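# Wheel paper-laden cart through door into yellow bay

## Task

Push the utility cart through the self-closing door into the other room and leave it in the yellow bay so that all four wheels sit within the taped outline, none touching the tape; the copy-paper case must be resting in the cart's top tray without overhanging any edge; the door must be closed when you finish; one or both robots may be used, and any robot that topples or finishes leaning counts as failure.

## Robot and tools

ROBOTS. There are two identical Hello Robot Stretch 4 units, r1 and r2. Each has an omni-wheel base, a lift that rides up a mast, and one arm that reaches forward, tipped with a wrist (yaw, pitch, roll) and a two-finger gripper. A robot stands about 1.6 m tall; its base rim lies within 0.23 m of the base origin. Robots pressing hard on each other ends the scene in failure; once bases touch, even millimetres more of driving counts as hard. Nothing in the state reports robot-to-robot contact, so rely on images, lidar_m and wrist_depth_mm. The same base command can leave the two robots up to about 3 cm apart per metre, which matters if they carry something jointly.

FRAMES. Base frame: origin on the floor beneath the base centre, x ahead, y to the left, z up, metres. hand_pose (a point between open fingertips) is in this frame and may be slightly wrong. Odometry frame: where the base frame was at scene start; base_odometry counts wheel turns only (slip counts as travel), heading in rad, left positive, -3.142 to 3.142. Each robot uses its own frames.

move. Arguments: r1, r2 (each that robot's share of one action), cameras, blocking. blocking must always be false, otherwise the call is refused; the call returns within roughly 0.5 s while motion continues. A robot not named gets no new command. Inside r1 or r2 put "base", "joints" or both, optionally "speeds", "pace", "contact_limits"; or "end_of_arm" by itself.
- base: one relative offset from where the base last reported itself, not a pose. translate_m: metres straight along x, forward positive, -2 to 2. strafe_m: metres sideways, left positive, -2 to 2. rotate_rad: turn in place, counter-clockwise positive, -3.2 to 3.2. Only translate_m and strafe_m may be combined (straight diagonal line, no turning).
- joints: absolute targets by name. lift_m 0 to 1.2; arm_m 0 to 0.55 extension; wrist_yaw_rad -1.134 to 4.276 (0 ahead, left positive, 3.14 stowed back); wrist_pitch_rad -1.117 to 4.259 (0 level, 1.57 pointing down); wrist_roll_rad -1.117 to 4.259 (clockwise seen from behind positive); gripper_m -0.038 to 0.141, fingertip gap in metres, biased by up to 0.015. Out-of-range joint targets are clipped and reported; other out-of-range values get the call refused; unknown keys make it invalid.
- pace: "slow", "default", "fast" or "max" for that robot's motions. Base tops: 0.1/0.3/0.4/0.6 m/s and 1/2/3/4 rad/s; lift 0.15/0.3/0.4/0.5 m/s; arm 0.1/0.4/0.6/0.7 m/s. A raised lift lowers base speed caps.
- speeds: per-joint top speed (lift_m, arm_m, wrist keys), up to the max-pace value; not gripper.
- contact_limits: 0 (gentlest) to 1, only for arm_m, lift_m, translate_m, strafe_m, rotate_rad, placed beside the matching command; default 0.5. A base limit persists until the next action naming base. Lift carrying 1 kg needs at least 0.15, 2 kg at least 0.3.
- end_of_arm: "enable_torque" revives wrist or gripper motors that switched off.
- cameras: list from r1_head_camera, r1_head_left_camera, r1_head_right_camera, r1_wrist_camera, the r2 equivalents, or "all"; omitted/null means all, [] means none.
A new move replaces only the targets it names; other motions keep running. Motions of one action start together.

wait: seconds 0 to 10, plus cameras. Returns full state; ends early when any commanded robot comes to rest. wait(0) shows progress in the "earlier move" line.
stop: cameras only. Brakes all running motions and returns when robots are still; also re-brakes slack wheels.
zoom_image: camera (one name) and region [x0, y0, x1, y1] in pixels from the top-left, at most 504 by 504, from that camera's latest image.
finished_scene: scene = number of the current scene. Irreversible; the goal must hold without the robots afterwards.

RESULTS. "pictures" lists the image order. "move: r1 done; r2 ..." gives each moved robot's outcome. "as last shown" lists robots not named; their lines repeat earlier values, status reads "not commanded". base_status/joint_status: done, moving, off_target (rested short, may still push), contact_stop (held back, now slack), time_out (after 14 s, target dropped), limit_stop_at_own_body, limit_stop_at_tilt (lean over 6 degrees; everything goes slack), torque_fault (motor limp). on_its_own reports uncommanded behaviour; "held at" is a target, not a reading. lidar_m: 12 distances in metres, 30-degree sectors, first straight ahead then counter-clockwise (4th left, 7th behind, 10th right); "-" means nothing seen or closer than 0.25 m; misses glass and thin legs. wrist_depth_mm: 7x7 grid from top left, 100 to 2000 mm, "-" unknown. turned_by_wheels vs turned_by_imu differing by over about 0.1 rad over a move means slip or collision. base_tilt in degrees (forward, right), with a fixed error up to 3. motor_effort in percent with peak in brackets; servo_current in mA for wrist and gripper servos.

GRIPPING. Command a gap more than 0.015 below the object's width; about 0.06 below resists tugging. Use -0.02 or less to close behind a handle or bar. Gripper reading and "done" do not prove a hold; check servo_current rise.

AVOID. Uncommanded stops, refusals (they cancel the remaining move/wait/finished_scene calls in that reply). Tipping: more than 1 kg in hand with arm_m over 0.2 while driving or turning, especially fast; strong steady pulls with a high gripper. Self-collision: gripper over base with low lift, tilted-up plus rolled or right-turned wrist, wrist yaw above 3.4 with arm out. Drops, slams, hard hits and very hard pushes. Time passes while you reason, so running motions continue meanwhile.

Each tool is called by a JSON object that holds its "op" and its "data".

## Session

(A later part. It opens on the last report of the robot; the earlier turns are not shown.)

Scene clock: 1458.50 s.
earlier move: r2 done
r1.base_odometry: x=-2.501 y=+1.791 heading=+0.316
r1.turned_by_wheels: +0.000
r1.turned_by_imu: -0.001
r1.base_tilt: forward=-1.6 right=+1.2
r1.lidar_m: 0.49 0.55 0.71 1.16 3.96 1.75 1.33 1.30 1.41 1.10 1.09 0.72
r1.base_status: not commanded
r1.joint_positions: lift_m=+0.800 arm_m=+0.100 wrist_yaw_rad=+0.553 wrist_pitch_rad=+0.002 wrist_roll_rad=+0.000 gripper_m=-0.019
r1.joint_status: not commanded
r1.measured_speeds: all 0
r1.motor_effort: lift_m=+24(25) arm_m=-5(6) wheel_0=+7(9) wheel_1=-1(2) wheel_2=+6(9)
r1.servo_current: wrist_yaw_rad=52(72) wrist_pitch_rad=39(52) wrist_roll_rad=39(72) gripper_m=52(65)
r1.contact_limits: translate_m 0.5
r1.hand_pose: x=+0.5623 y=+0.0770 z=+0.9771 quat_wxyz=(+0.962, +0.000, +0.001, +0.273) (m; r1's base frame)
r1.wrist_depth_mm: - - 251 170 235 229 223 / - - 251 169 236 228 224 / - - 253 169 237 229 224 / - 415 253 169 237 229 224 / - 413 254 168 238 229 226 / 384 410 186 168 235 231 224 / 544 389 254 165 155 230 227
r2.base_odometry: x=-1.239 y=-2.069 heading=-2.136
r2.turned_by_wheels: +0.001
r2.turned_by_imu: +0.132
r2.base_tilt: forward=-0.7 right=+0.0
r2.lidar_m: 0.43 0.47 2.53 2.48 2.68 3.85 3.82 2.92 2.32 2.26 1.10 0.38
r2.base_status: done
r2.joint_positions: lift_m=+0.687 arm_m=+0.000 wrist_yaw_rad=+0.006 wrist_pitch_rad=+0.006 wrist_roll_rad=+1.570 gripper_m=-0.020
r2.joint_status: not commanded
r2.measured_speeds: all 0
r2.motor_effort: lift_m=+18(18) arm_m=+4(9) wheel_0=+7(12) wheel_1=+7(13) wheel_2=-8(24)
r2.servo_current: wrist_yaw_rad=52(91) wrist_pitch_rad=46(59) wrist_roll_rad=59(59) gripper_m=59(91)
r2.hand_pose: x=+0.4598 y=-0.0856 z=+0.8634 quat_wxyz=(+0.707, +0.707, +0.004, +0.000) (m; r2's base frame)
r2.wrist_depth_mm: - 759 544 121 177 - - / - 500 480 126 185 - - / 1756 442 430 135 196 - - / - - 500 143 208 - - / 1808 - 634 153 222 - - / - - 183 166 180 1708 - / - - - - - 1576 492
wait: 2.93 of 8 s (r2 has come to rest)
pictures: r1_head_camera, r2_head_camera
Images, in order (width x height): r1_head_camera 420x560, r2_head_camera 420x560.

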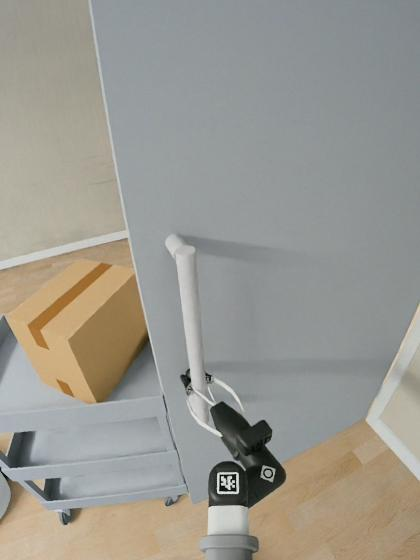

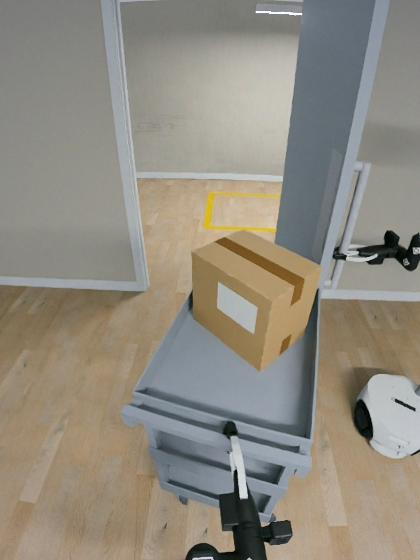

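{"op": "move", "data": {"blocking": false, "r2": {"base":{"translate_m":-0.15},"pace":"slow"}, "cameras": []}}

{"op": "wait", "data": {"seconds": 5, "cameras": []}}

{"op": "move", "data": {"blocking": false, "r2": {"base":{"rotate_rad":-0.13},"pace":"slow"}, "cameras": []}}

{"op": "wait", "data": {"seconds": 2, "cameras": ["r2_head_camera"]}}

Scene clock: 1467.00 s.
move: r2 moving
r1: as last shown
r1.turned_by_imu: +0.000
r1.lidar_m: 0.50 0.54 0.68 1.14 3.94 1.73 1.33 1.29 1.39 1.11 1.09 0.72
r1.motor_effort: lift_m=+24(25) arm_m=-5(5) wheel_0=+7(8) wheel_1=-1(1) wheel_2=+6(6)
r1.servo_current: wrist_yaw_rad=59(65) wrist_pitch_rad=33(46) wrist_roll_rad=39(59) gripper_m=52(59)
r1.contact_limits: translate_m 0.5
r1.wrist_depth_mm: - - 252 170 236 229 224 / - - 253 169 236 229 224 / - - 254 168 238 229 224 / 517 418 255 168 238 229 224 / 549 410 255 168 238 230 227 / 436 413 187 168 237 232 225 / 508 387 254 166 157 231 227
r2.base_odometry: x=-1.233 y=-2.059 heading=-2.136
r2.turned_by_wheels: +0.000
r2.turned_by_imu: +0.000
r2.base_tilt: forward=-0.7 right=+0.0
r2.lidar_m: 0.42 0.48 2.54 2.48 2.71 3.85 3.79 2.94 2.29 2.26 1.12 0.41
r2.base_status: translate_m moving
r2.joint_positions: lift_m=+0.687 arm_m=+0.000 wrist_yaw_rad=+0.004 wrist_pitch_rad=+0.006 wrist_roll_rad=+1.570 gripper_m=-0.020
r2.joint_status: not commanded
r2.measured_speeds: translate_m=-0.047 strafe_m=+0.000 rotate_rad=+0.000 lift_m=+0.000 arm_m=+0.000 wrist_yaw_rad=-0.035 wrist_pitch_rad=+0.000 wrist_roll_rad=+0.000
r2.motor_effort: lift_m=+18(18) arm_m=+4(5) wheel_0=-5(8) wheel_1=-5(6) wheel_2=+10(10)
r2.servo_current: wrist_yaw_rad=52(52) wrist_pitch_rad=46(52) wrist_roll_rad=46(52) gripper_m=52(59)
r2.hand_pose: x=+0.4596 y=-0.0863 z=+0.8634 quat_wxyz=(+0.707, +0.707, +0.004, -0.001) (m; r2's base frame)
r2.wrist_depth_mm: - 778 788 129 183 - - / - 504 504 135 193 - - / 1808 445 442 142 204 - - / - - 488 150 216 - - / - - 609 160 227 - - / - - 185 171 179 - - / - 124 - - - 1708 488
pictures: none
No camera images: "cameras" was empty.

Scene clock: 1469.30 s.
earlier move: r2 done
r1.base_odometry: x=-2.501 y=+1.791 heading=+0.316
r1.turned_by_wheels: +0.000
r1.turned_by_imu: +0.000
r1.base_tilt: forward=-1.6 right=+1.3
r1.lidar_m: 0.48 0.53 0.69 1.20 3.93 1.72 1.35 1.30 1.40 1.11 1.09 0.72
r1.base_status: not commanded
r1.joint_positions: lift_m=+0.800 arm_m=+0.100 wrist_yaw_rad=+0.553 wrist_pitch_rad=+0.002 wrist_roll_rad=+0.000 gripper_m=-0.019
r1.joint_status: not commanded
r1.measured_speeds: all 0
r1.motor_effort: lift_m=+25(25) arm_m=-5(5) wheel_0=+7(8) wheel_1=-1(2) wheel_2=+6(6)
r1.servo_current: wrist_yaw_rad=52(65) wrist_pitch_rad=39(52) wrist_roll_rad=52(72) gripper_m=59(65)
r1.contact_limits: translate_m 0.5
r1.hand_pose: x=+0.5623 y=+0.0770 z=+0.9771 quat_wxyz=(+0.962, +0.000, +0.001, +0.273) (m; r1's base frame)
r1.wrist_depth_mm: - - 251 170 236 229 222 / - - 253 168 236 229 222 / - - 253 169 238 230 224 / 466 530 255 168 237 231 224 / 462 530 255 168 238 230 226 / 459 525 187 168 236 231 226 / 449 488 255 166 157 230 228
r2.base_odometry: x=-1.159 y=-1.943 heading=-2.136
r2.turned_by_wheels: +0.000
r2.turned_by_imu: +0.001
r2.base_tilt: forward=-0.6 right=+0.1
r2.lidar_m: 0.40 0.49 2.56 2.50 2.71 3.70 3.67 2.90 2.29 2.23 1.18 0.41
r2.base_status: done
r2.joint_positions: lift_m=+0.687 arm_m=+0.000 wrist_yaw_rad=+0.003 wrist_pitch_rad=+0.006 wrist_roll_rad=+1.570 gripper_m=-0.020
r2.joint_status: not commanded
r2.measured_speeds: all 0
r2.motor_effort: lift_m=+17(18) arm_m=+4(5) wheel_0=-1(13) wheel_1=-5(8) wheel_2=+8(13)
r2.servo_current: wrist_yaw_rad=52(65) wrist_pitch_rad=46(52) wrist_roll_rad=46(52) gripper_m=52(59)
r2.hand_pose: x=+0.4595 y=-0.0866 z=+0.8634 quat_wxyz=(+0.707, +0.707, +0.003, -0.001) (m; r2's base frame)
r2.wrist_depth_mm: - - - 141 196 1336 525 / - - 559 146 204 - - / - 1921 477 151 212 - - / - 492 469 159 220 831 - / - - 549 166 229 - - / - - 187 172 180 - - / - - - - - 1756 512
wait: 2.30 of 5 s (r2 has come to rest)
pictures: none
No camera images: "cameras" was empty.

Scene clock: 1469.80 s.
move: r2 moving
r1: as last shown
r1.lidar_m: 0.48 0.56 0.67 1.20 3.95 1.73 1.32 1.30 1.41 1.13 1.08 0.72
r1.motor_effort: lift_m=+25(25) arm_m=-5(5) wheel_0=+7(8) wheel_1=-1(1) wheel_2=+6(6)
r1.servo_current: wrist_yaw_rad=65(65) wrist_pitch_rad=39(46) wrist_roll_rad=39(52) gripper_m=46(59)
r1.contact_limits: translate_m 0.5
r1.wrist_depth_mm: - - 252 170 236 229 223 / - - 252 169 236 229 224 / - - 253 169 238 230 224 / 455 525 255 169 237 230 224 / 455 521 256 167 239 230 225 / 452 525 186 168 236 232 226 / 449 484 254 166 157 229 228
r2.base_odometry: x=-1.159 y=-1.943 heading=-2.241
r2.turned_by_wheels: -0.105
r2.turned_by_imu: -0.102
r2.base_tilt: forward=-0.7 right=+0.0
r2.lidar_m: 0.39 0.43 2.60 2.51 2.60 3.55 3.73 3.21 2.33 2.25 1.21 0.42
r2.base_status: rotate_rad moving
r2.joint_positions: lift_m=+0.687 arm_m=+0.000 wrist_yaw_rad=+0.006 wrist_pitch_rad=+0.006 wrist_roll_rad=+1.570 gripper_m=-0.020
r2.joint_status: not commanded
r2.measured_speeds: translate_m=+0.000 strafe_m=-0.002 rotate_rad=-0.239 lift_m=+0.000 arm_m=+0.000 wrist_yaw_rad=-0.002 wrist_pitch_rad=+0.000 wrist_roll_rad=+0.000
r2.motor_effort: lift_m=+17(18) arm_m=+3(4) wheel_0=+4(12) wheel_1=+5(9) wheel_2=+8(13)
r2.servo_current: wrist_yaw_rad=59(59) wrist_pitch_rad=46(52) wrist_roll_rad=39(52) gripper_m=59(59)
r2.hand_pose: x=+0.4598 y=-0.0856 z=+0.8634 quat_wxyz=(+0.707, +0.707, +0.004, +0.000) (m; r2's base frame)
r2.wrist_depth_mm: - - 976 161 220 227 229 / - - 991 163 223 1537 1098 / - 976 585 166 226 798 - / - 1921 459 229 229 842 - / - 1921 496 170 231 831 - / - - 187 173 180 - - / - 123 - - - - -
pictures: none
No camera images: "cameras" was empty.

Scene clock: 1470.50 s.
earlier move: r2 done
r1.base_odometry: x=-2.501 y=+1.791 heading=+0.316
r1.turned_by_wheels: +0.000
r1.turned_by_imu: +0.000
r1.base_tilt: forward=-1.6 right=+1.2
r1.lidar_m: 0.47 0.56 0.66 1.20 3.97 1.70 1.33 1.28 1.42 1.10 1.06 0.72
r1.base_status: not commanded
r1.joint_positions: lift_m=+0.800 arm_m=+0.100 wrist_yaw_rad=+0.553 wrist_pitch_rad=+0.002 wrist_roll_rad=+0.000 gripper_m=-0.019
r1.joint_status: not commanded
r1.measured_speeds: all 0
r1.motor_effort: lift_m=+24(25) arm_m=-5(5) wheel_0=+7(8) wheel_1=-1(1) wheel_2=+6(6)
r1.servo_current: wrist_yaw_rad=46(65) wrist_pitch_rad=46(52) wrist_roll_rad=52(52) gripper_m=59(59)
r1.contact_limits: translate_m 0.5
r1.hand_pose: x=+0.5623 y=+0.0770 z=+0.9771 quat_wxyz=(+0.962, +0.000, +0.001, +0.273) (m; r1's base frame)
r1.wrist_depth_mm: - - 252 170 236 228 223 / - - 253 169 237 229 223 / - - 254 168 237 229 223 / 455 525 254 168 238 230 225 / 455 525 256 168 238 230 225 / 449 521 186 168 237 231 225 / 449 480 254 166 157 230 227
r2.base_odometry: x=-1.159 y=-1.943 heading=-2.265
r2.turned_by_wheels: -0.024
r2.turned_by_imu: -0.023
r2.base_tilt: forward=-0.6 right=+0.1
r2.lidar_m: 0.39 0.41 2.63 2.48 2.57 3.47 3.68 3.30 2.34 2.23 1.27 0.43
r2.base_status: done
r2.joint_positions: lift_m=+0.687 arm_m=+0.000 wrist_yaw_rad=+0.002 wrist_pitch_rad=+0.006 wrist_roll_rad=+1.570 gripper_m=-0.020
r2.joint_status: not commanded
r2.measured_speeds: all 0
r2.motor_effort: lift_m=+18(18) arm_m=+1(4) wheel_0=+3(12) wheel_1=+4(9) wheel_2=+5(13)
r2.servo_current: wrist_yaw_rad=33(72) wrist_pitch_rad=52(52) wrist_roll_rad=52(52) gripper_m=59(59)
r2.hand_pose: x=+0.4595 y=-0.0868 z=+0.8634 quat_wxyz=(+0.707, +0.707, +0.003, -0.002) (m; r2's base frame)
r2.wrist_depth_mm: - - 1008 168 228 236 236 / - - 976 168 229 1661 1138 / - - 591 170 230 809 - / - 1921 484 231 232 831 - / - 1921 480 172 232 842 - / - - 187 173 179 - - / - 124 - - 236 - -
wait: 0.70 of 2 s (r2 has come to rest)
pictures: r2_head_camera
Images, in order (width x height): r2_head_camera 420x560.

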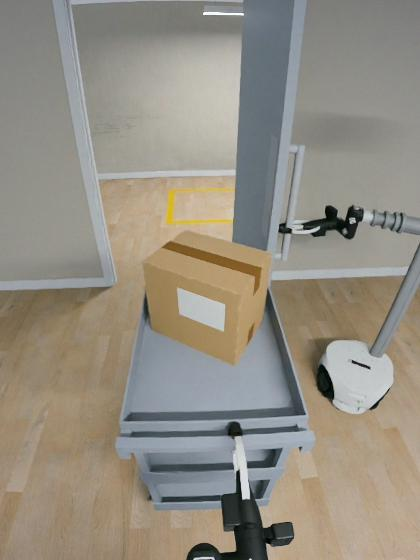

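{"op": "move", "data": {"blocking": false, "r2": {"base":{"strafe_m":-0.27,"translate_m":-0.1},"pace":"slow"}, "cameras": []}}

{"op": "wait", "data": {"seconds": 7, "cameras": ["r2_head_camera"]}}

Scene clock: 1484.63 s.
move: r2 moving
r1: as last shown
r1.base_tilt: forward=-1.6 right=+1.3
r1.lidar_m: 0.49 0.54 0.68 1.19 3.94 1.72 1.33 1.31 1.41 1.11 1.07 0.71
r1.servo_current: wrist_yaw_rad=46(65) wrist_pitch_rad=46(46) wrist_roll_rad=65(65) gripper_m=52(65)
r1.contact_limits: translate_m 0.5
r1.wrist_depth_mm: - - 252 170 236 228 223 / - - 252 168 237 229 224 / - - 253 168 237 230 224 / 452 525 254 168 238 230 224 / 452 521 255 167 239 230 226 / 449 525 186 167 237 232 225 / 445 484 254 166 157 230 228
r2.base_odometry: x=-1.165 y=-1.932 heading=-2.264
r2.turned_by_wheels: +0.001
r2.turned_by_imu: +0.001
r2.base_tilt: forward=-0.7 right=+0.1
r2.lidar_m: 0.40 0.41 2.64 2.52 2.58 3.53 3.70 3.24 2.36 2.23 1.28 0.41
r2.base_status: translate_m moving; strafe_m moving
r2.joint_positions: lift_m=+0.687 arm_m=+0.000 wrist_yaw_rad=+0.002 wrist_pitch_rad=+0.006 wrist_roll_rad=+1.570 gripper_m=-0.020
r2.joint_status: not commanded
r2.measured_speeds: translate_m=-0.017 strafe_m=-0.046 rotate_rad=-0.003 lift_m=+0.000 arm_m=+0.000 wrist_yaw_rad=+0.000 wrist_pitch_rad=+0.000 wrist_roll_rad=+0.000
r2.motor_effort: lift_m=+18(18) arm_m=-3(4) wheel_0=+12(12) wheel_1=-7(7) wheel_2=+10(10)
r2.servo_current: wrist_yaw_rad=46(59) wrist_pitch_rad=39(52) wrist_roll_rad=39(59) gripper_m=52(59)
r2.hand_pose: x=+0.4595 y=-0.0868 z=+0.8634 quat_wxyz=(+0.707, +0.707, +0.003, -0.001) (m; r2's base frame)
r2.wrist_depth_mm: - - 1008 167 228 234 236 / - - - 169 229 1618 1160 / - - 597 170 230 798 - / - 1983 488 229 231 842 - / - 1921 477 171 232 831 - / - - 186 172 180 - - / - 125 585 - 235 - -
pictures: none
No camera images: "cameras" was empty.

Scene clock: 1488.27 s.
earlier move: r2 done
r1.base_odometry: x=-2.501 y=+1.791 heading=+0.316
r1.turned_by_wheels: +0.000
r1.turned_by_imu: +0.000
r1.base_tilt: forward=-1.6 right=+1.2
r1.lidar_m: 0.48 0.53 0.64 0.71 3.93 1.74 1.31 1.29 1.40 1.11 1.08 0.72
r1.base_status: not commanded
r1.joint_positions: lift_m=+0.800 arm_m=+0.100 wrist_yaw_rad=+0.553 wrist_pitch_rad=+0.002 wrist_roll_rad=+0.000 gripper_m=-0.019
r1.joint_status: not commanded
r1.measured_speeds: all 0
r1.motor_effort: lift_m=+24(25) arm_m=-5(5) wheel_0=+7(8) wheel_1=-1(1) wheel_2=+6(6)
r1.servo_current: wrist_yaw_rad=46(65) wrist_pitch_rad=46(52) wrist_roll_rad=46(65) gripper_m=59(65)
r1.contact_limits: translate_m 0.5
r1.hand_pose: x=+0.5623 y=+0.0770 z=+0.9771 quat_wxyz=(+0.962, +0.000, +0.001, +0.273) (m; r1's base frame)
r1.wrist_depth_mm: - - 252 170 236 227 223 / - - 253 169 237 229 224 / - - 254 168 237 229 224 / 615 - 254 168 237 230 225 / 585 - 256 168 238 229 227 / 597 - 187 167 236 232 225 / - 445 254 166 157 230 228
r2.base_odometry: x=-1.303 y=-1.694 heading=-2.264
r2.turned_by_wheels: +0.000
r2.turned_by_imu: +0.001
r2.base_tilt: forward=-0.7 right=+0.1
r2.lidar_m: 0.30 0.29 2.91 2.77 2.88 3.73 3.60 2.90 2.06 1.99 2.06 0.46
r2.base_status: done
r2.joint_positions: lift_m=+0.687 arm_m=+0.000 wrist_yaw_rad=+0.003 wrist_pitch_rad=+0.006 wrist_roll_rad=+1.570 gripper_m=-0.020
r2.joint_status: not commanded
r2.measured_speeds: all 0
r2.motor_effort: lift_m=+18(18) arm_m=-3(4) wheel_0=+5(13) wheel_1=-4(10) wheel_2=+7(12)
r2.servo_current: wrist_yaw_rad=39(59) wrist_pitch_rad=46(52) wrist_roll_rad=39(59) gripper_m=59(65)
r2.hand_pose: x=+0.4595 y=-0.0867 z=+0.8634 quat_wxyz=(+0.707, +0.707, +0.003, -0.001) (m; r2's base frame)
r2.wrist_depth_mm: - - - - - 1661 854 / - - - 254 - 1537 991 / - - - 224 304 325 327 / - - - 204 266 1708 504 / - - - 187 245 1708 - / - - 187 170 179 - - / - 427 427 - 213 - -
wait: 3.63 of 7 s (r2 has come to rest)
pictures: r2_head_camera
Images, in order (width x height): r2_head_camera 420x560.

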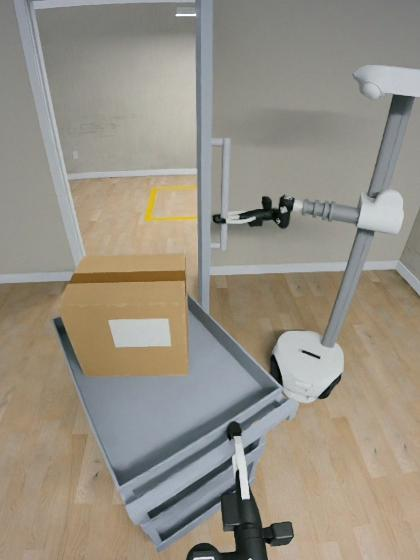

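{"op": "move", "data": {"blocking": false, "r2": {"base":{"strafe_m":0.18,"translate_m":0.2},"pace":"slow"}, "cameras": []}}

{"op": "wait", "data": {"seconds": 7, "cameras": ["r2_head_camera"]}}

Scene clock: 1498.00 s.
move: r2 moving
r1: as last shown
r1.base_tilt: forward=-1.6 right=+1.3
r1.lidar_m: 0.48 0.55 0.64 0.71 3.93 1.70 1.34 1.28 1.40 1.11 1.08 0.73
r1.motor_effort: lift_m=+25(25) arm_m=-5(5) wheel_0=+8(8) wheel_1=-1(1) wheel_2=+6(6)
r1.servo_current: wrist_yaw_rad=46(72) wrist_pitch_rad=33(46) wrist_roll_rad=52(65) gripper_m=59(59)
r1.contact_limits: translate_m 0.5
r1.wrist_depth_mm: - - 252 170 236 229 223 / - - 253 169 237 229 224 / - - 253 168 238 230 224 / 615 - 254 168 237 230 224 / 580 - 255 168 239 230 225 / 603 - 186 167 237 232 225 / - 445 255 166 157 230 228
r2.base_odometry: x=-1.303 y=-1.706 heading=-2.265
r2.turned_by_wheels: -0.001
r2.turned_by_imu: -0.001
r2.base_tilt: forward=-0.7 right=+0.1
r2.lidar_m: 0.29 0.25 2.87 2.76 2.88 3.74 3.60 2.90 2.08 1.97 2.04 0.48
r2.base_status: translate_m moving; strafe_m moving
r2.joint_positions: lift_m=+0.687 arm_m=+0.000 wrist_yaw_rad=-0.002 wrist_pitch_rad=+0.006 wrist_roll_rad=+1.570 gripper_m=-0.020
r2.joint_status: not commanded
r2.measured_speeds: translate_m=+0.039 strafe_m=+0.034 rotate_rad=-0.001 lift_m=+0.000 arm_m=+0.000 wrist_yaw_rad=-0.029 wrist_pitch_rad=+0.000 wrist_roll_rad=+0.000
r2.motor_effort: lift_m=+17(18) arm_m=-4(4) wheel_0=-5(7) wheel_1=+7(10) wheel_2=-13(13)
r2.servo_current: wrist_yaw_rad=46(52) wrist_pitch_rad=52(52) wrist_roll_rad=52(59) gripper_m=65(65)
r2.hand_pose: x=+0.4591 y=-0.0880 z=+0.8634 quat_wxyz=(+0.707, +0.707, +0.002, -0.003) (m; r2's base frame)
r2.wrist_depth_mm: - - - - - 1661 866 / - - - 263 - 1708 1008 / - - - 226 309 322 325 / - - - 205 267 1661 500 / - - - 186 242 1661 - / - - 186 169 179 - - / - 421 418 - 212 - -
pictures: none
No camera images: "cameras" was empty.

Scene clock: 1501.43 s.
earlier move: r2 done
r1.base_odometry: x=-2.501 y=+1.791 heading=+0.316
r1.turned_by_wheels: +0.000
r1.turned_by_imu: +0.000
r1.base_tilt: forward=-1.6 right=+1.2
r1.lidar_m: 0.49 0.55 0.70 1.08 3.94 1.70 1.33 1.28 1.41 1.12 1.07 0.72
r1.base_status: not commanded
r1.joint_positions: lift_m=+0.800 arm_m=+0.100 wrist_yaw_rad=+0.553 wrist_pitch_rad=+0.002 wrist_roll_rad=+0.000 gripper_m=-0.019
r1.joint_status: not commanded
r1.measured_speeds: all 0
r1.motor_effort: lift_m=+25(25) arm_m=-4(5) wheel_0=+8(8) wheel_1=-1(1) wheel_2=+6(6)
r1.servo_current: wrist_yaw_rad=39(78) wrist_pitch_rad=46(52) wrist_roll_rad=39(78) gripper_m=46(65)
r1.contact_limits: translate_m 0.5
r1.hand_pose: x=+0.5623 y=+0.0770 z=+0.9771 quat_wxyz=(+0.962, +0.000, +0.001, +0.273) (m; r1's base frame)
r1.wrist_depth_mm: - - 254 169 236 229 223 / - - 253 169 236 229 223 / - - 254 169 237 230 224 / 647 668 254 168 237 230 226 / 654 668 255 167 238 230 226 / 647 668 183 167 238 232 226 / - 148 253 166 157 229 227
r2.base_odometry: x=-1.293 y=-1.962 heading=-2.265
r2.turned_by_wheels: +0.000
r2.turned_by_imu: +0.000
r2.base_tilt: forward=-0.7 right=+0.1
r2.lidar_m: 0.25 0.26 2.74 2.59 2.69 3.62 3.82 3.15 2.25 2.14 1.11 0.52
r2.base_status: done
r2.joint_positions: lift_m=+0.687 arm_m=+0.000 wrist_yaw_rad=-0.005 wrist_pitch_rad=+0.006 wrist_roll_rad=+1.570 gripper_m=-0.020
r2.joint_status: not commanded
r2.measured_speeds: all 0
r2.motor_effort: lift_m=+18(18) arm_m=-3(4) wheel_0=-7(13) wheel_1=+4(10) wheel_2=-7(16)
r2.servo_current: wrist_yaw_rad=52(65) wrist_pitch_rad=52(52) wrist_roll_rad=46(65) gripper_m=59(65)
r2.hand_pose: x=+0.4588 y=-0.0889 z=+0.8634 quat_wxyz=(+0.707, +0.707, +0.000, -0.004) (m; r2's base frame)
r2.wrist_depth_mm: - - 842 - - 1576 1160 / - - - 298 - 1537 1138 / - - - 274 342 1366 1098 / - - - 218 319 1464 430 / 1863 - - 191 257 1708 500 / 1863 - 187 162 180 1576 - / - 1983 554 - 198 - -
wait: 3.43 of 7 s (r2 has come to rest)
pictures: r2_head_camera
Images, in order (width x height): r2_head_camera 420x560.

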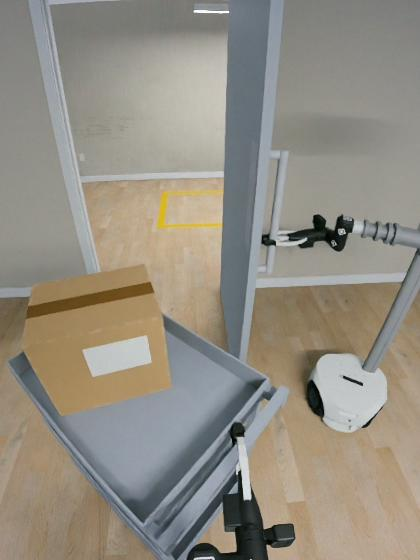

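{"op": "move", "data": {"blocking": false, "r2": {"base":{"strafe_m":0.3,"translate_m":-0.2},"pace":"slow"}, "cameras": []}}

{"op": "wait", "data": {"seconds": 7, "cameras": ["r2_head_camera"]}}

Scene clock: 1506.70 s.
move: r2 moving
r1: as last shown
r1.base_tilt: forward=-1.6 right=+1.3
r1.lidar_m: 0.49 0.56 0.69 1.07 3.94 1.72 1.33 1.30 1.43 1.11 1.09 0.73
r1.motor_effort: lift_m=+24(25) arm_m=-5(5) wheel_0=+7(8) wheel_1=-1(1) wheel_2=+6(6)
r1.servo_current: wrist_yaw_rad=39(59) wrist_pitch_rad=46(46) wrist_roll_rad=52(52) gripper_m=59(65)
r1.contact_limits: translate_m 0.5
r1.wrist_depth_mm: - - 253 169 236 228 223 / - - 253 169 236 229 224 / - - 254 168 237 230 224 / 661 668 255 168 238 231 224 / 654 668 255 167 238 230 225 / 654 668 183 167 237 232 225 / - 148 253 166 157 229 228
r2.base_odometry: x=-1.280 y=-1.964 heading=-2.265
r2.turned_by_wheels: +0.000
r2.turned_by_imu: +0.000
r2.base_tilt: forward=-0.7 right=+0.1
r2.lidar_m: 0.25 0.25 2.71 2.57 2.68 3.58 3.79 3.18 2.26 2.16 1.13 0.48
r2.base_status: translate_m moving; strafe_m moving
r2.joint_positions: lift_m=+0.687 arm_m=+0.000 wrist_yaw_rad=-0.005 wrist_pitch_rad=+0.006 wrist_roll_rad=+1.570 gripper_m=-0.020
r2.joint_status: not commanded
r2.measured_speeds: translate_m=-0.027 strafe_m=+0.040 rotate_rad=-0.001 lift_m=+0.000 arm_m=+0.000 wrist_yaw_rad=+0.000 wrist_pitch_rad=+0.000 wrist_roll_rad=+0.000
r2.motor_effort: lift_m=+18(18) arm_m=-3(4) wheel_0=-10(10) wheel_1=+4(7) wheel_2=+6(8)
r2.servo_current: wrist_yaw_rad=52(65) wrist_pitch_rad=52(52) wrist_roll_rad=46(59) gripper_m=46(59)
r2.hand_pose: x=+0.4588 y=-0.0889 z=+0.8634 quat_wxyz=(+0.707, +0.707, +0.000, -0.004) (m; r2's base frame)
r2.wrist_depth_mm: - - 866 - - 1499 1160 / - - - 300 - 1576 1160 / - - 891 271 340 1397 1118 / - - - 216 306 1499 1160 / 1808 - - 185 255 1708 488 / 1808 - 186 161 180 1618 - / - 1863 - - 198 699 -
pictures: none
No camera images: "cameras" was empty.

Scene clock: 1511.10 s.
earlier move: r2 done
r1.base_odometry: x=-2.501 y=+1.791 heading=+0.316
r1.turned_by_wheels: +0.000
r1.turned_by_imu: +0.000
r1.base_tilt: forward=-1.6 right=+1.3
r1.lidar_m: 0.49 0.57 1.04 1.47 3.96 1.74 1.33 1.29 1.39 1.11 1.08 0.71
r1.base_status: not commanded
r1.joint_positions: lift_m=+0.800 arm_m=+0.100 wrist_yaw_rad=+0.553 wrist_pitch_rad=+0.002 wrist_roll_rad=+0.000 gripper_m=-0.019
r1.joint_status: not commanded
r1.measured_speeds: all 0
r1.motor_effort: lift_m=+24(25) arm_m=-5(5) wheel_0=+7(8) wheel_1=-1(1) wheel_2=+6(6)
r1.servo_current: wrist_yaw_rad=52(78) wrist_pitch_rad=39(46) wrist_roll_rad=59(65) gripper_m=59(65)
r1.contact_limits: translate_m 0.5
r1.hand_pose: x=+0.5623 y=+0.0770 z=+0.9771 quat_wxyz=(+0.962, +0.000, +0.001, +0.273) (m; r1's base frame)
r1.wrist_depth_mm: - - 252 170 236 228 224 / - - 254 168 236 228 224 / - - 254 168 238 229 224 / - 842 255 168 237 232 226 / - 842 254 168 238 230 227 / - - 184 168 236 231 225 / - 148 253 166 157 230 227
r2.base_odometry: x=-0.934 y=-2.000 heading=-2.264
r2.turned_by_wheels: +0.001
r2.turned_by_imu: +0.001
r2.base_tilt: forward=-0.6 right=+0.1
r2.lidar_m: 0.32 0.27 2.40 2.25 2.37 3.21 3.61 3.59 2.58 2.46 1.45 0.49
r2.base_status: done
r2.joint_positions: lift_m=+0.687 arm_m=+0.000 wrist_yaw_rad=+0.000 wrist_pitch_rad=+0.006 wrist_roll_rad=+1.570 gripper_m=-0.020
r2.joint_status: not commanded
r2.measured_speeds: all 0
r2.motor_effort: lift_m=+18(18) arm_m=-3(4) wheel_0=-2(12) wheel_1=+3(7) wheel_2=+9(11)
r2.servo_current: wrist_yaw_rad=39(65) wrist_pitch_rad=46(59) wrist_roll_rad=46(59) gripper_m=52(59)
r2.hand_pose: x=+0.4593 y=-0.0875 z=+0.8634 quat_wxyz=(+0.707, +0.707, +0.002, -0.002) (m; r2's base frame)
r2.wrist_depth_mm: - - - 248 - 1618 1138 / - - - 231 298 304 312 / - - - 213 282 1576 1182 / - - - 198 258 1863 - / - - - 185 242 798 - / - - 187 171 179 - - / - 449 442 - 216 - -
wait: 4.40 of 7 s (r2 has come to rest)
pictures: r2_head_camera
Images, in order (width x height): r2_head_camera 420x560.

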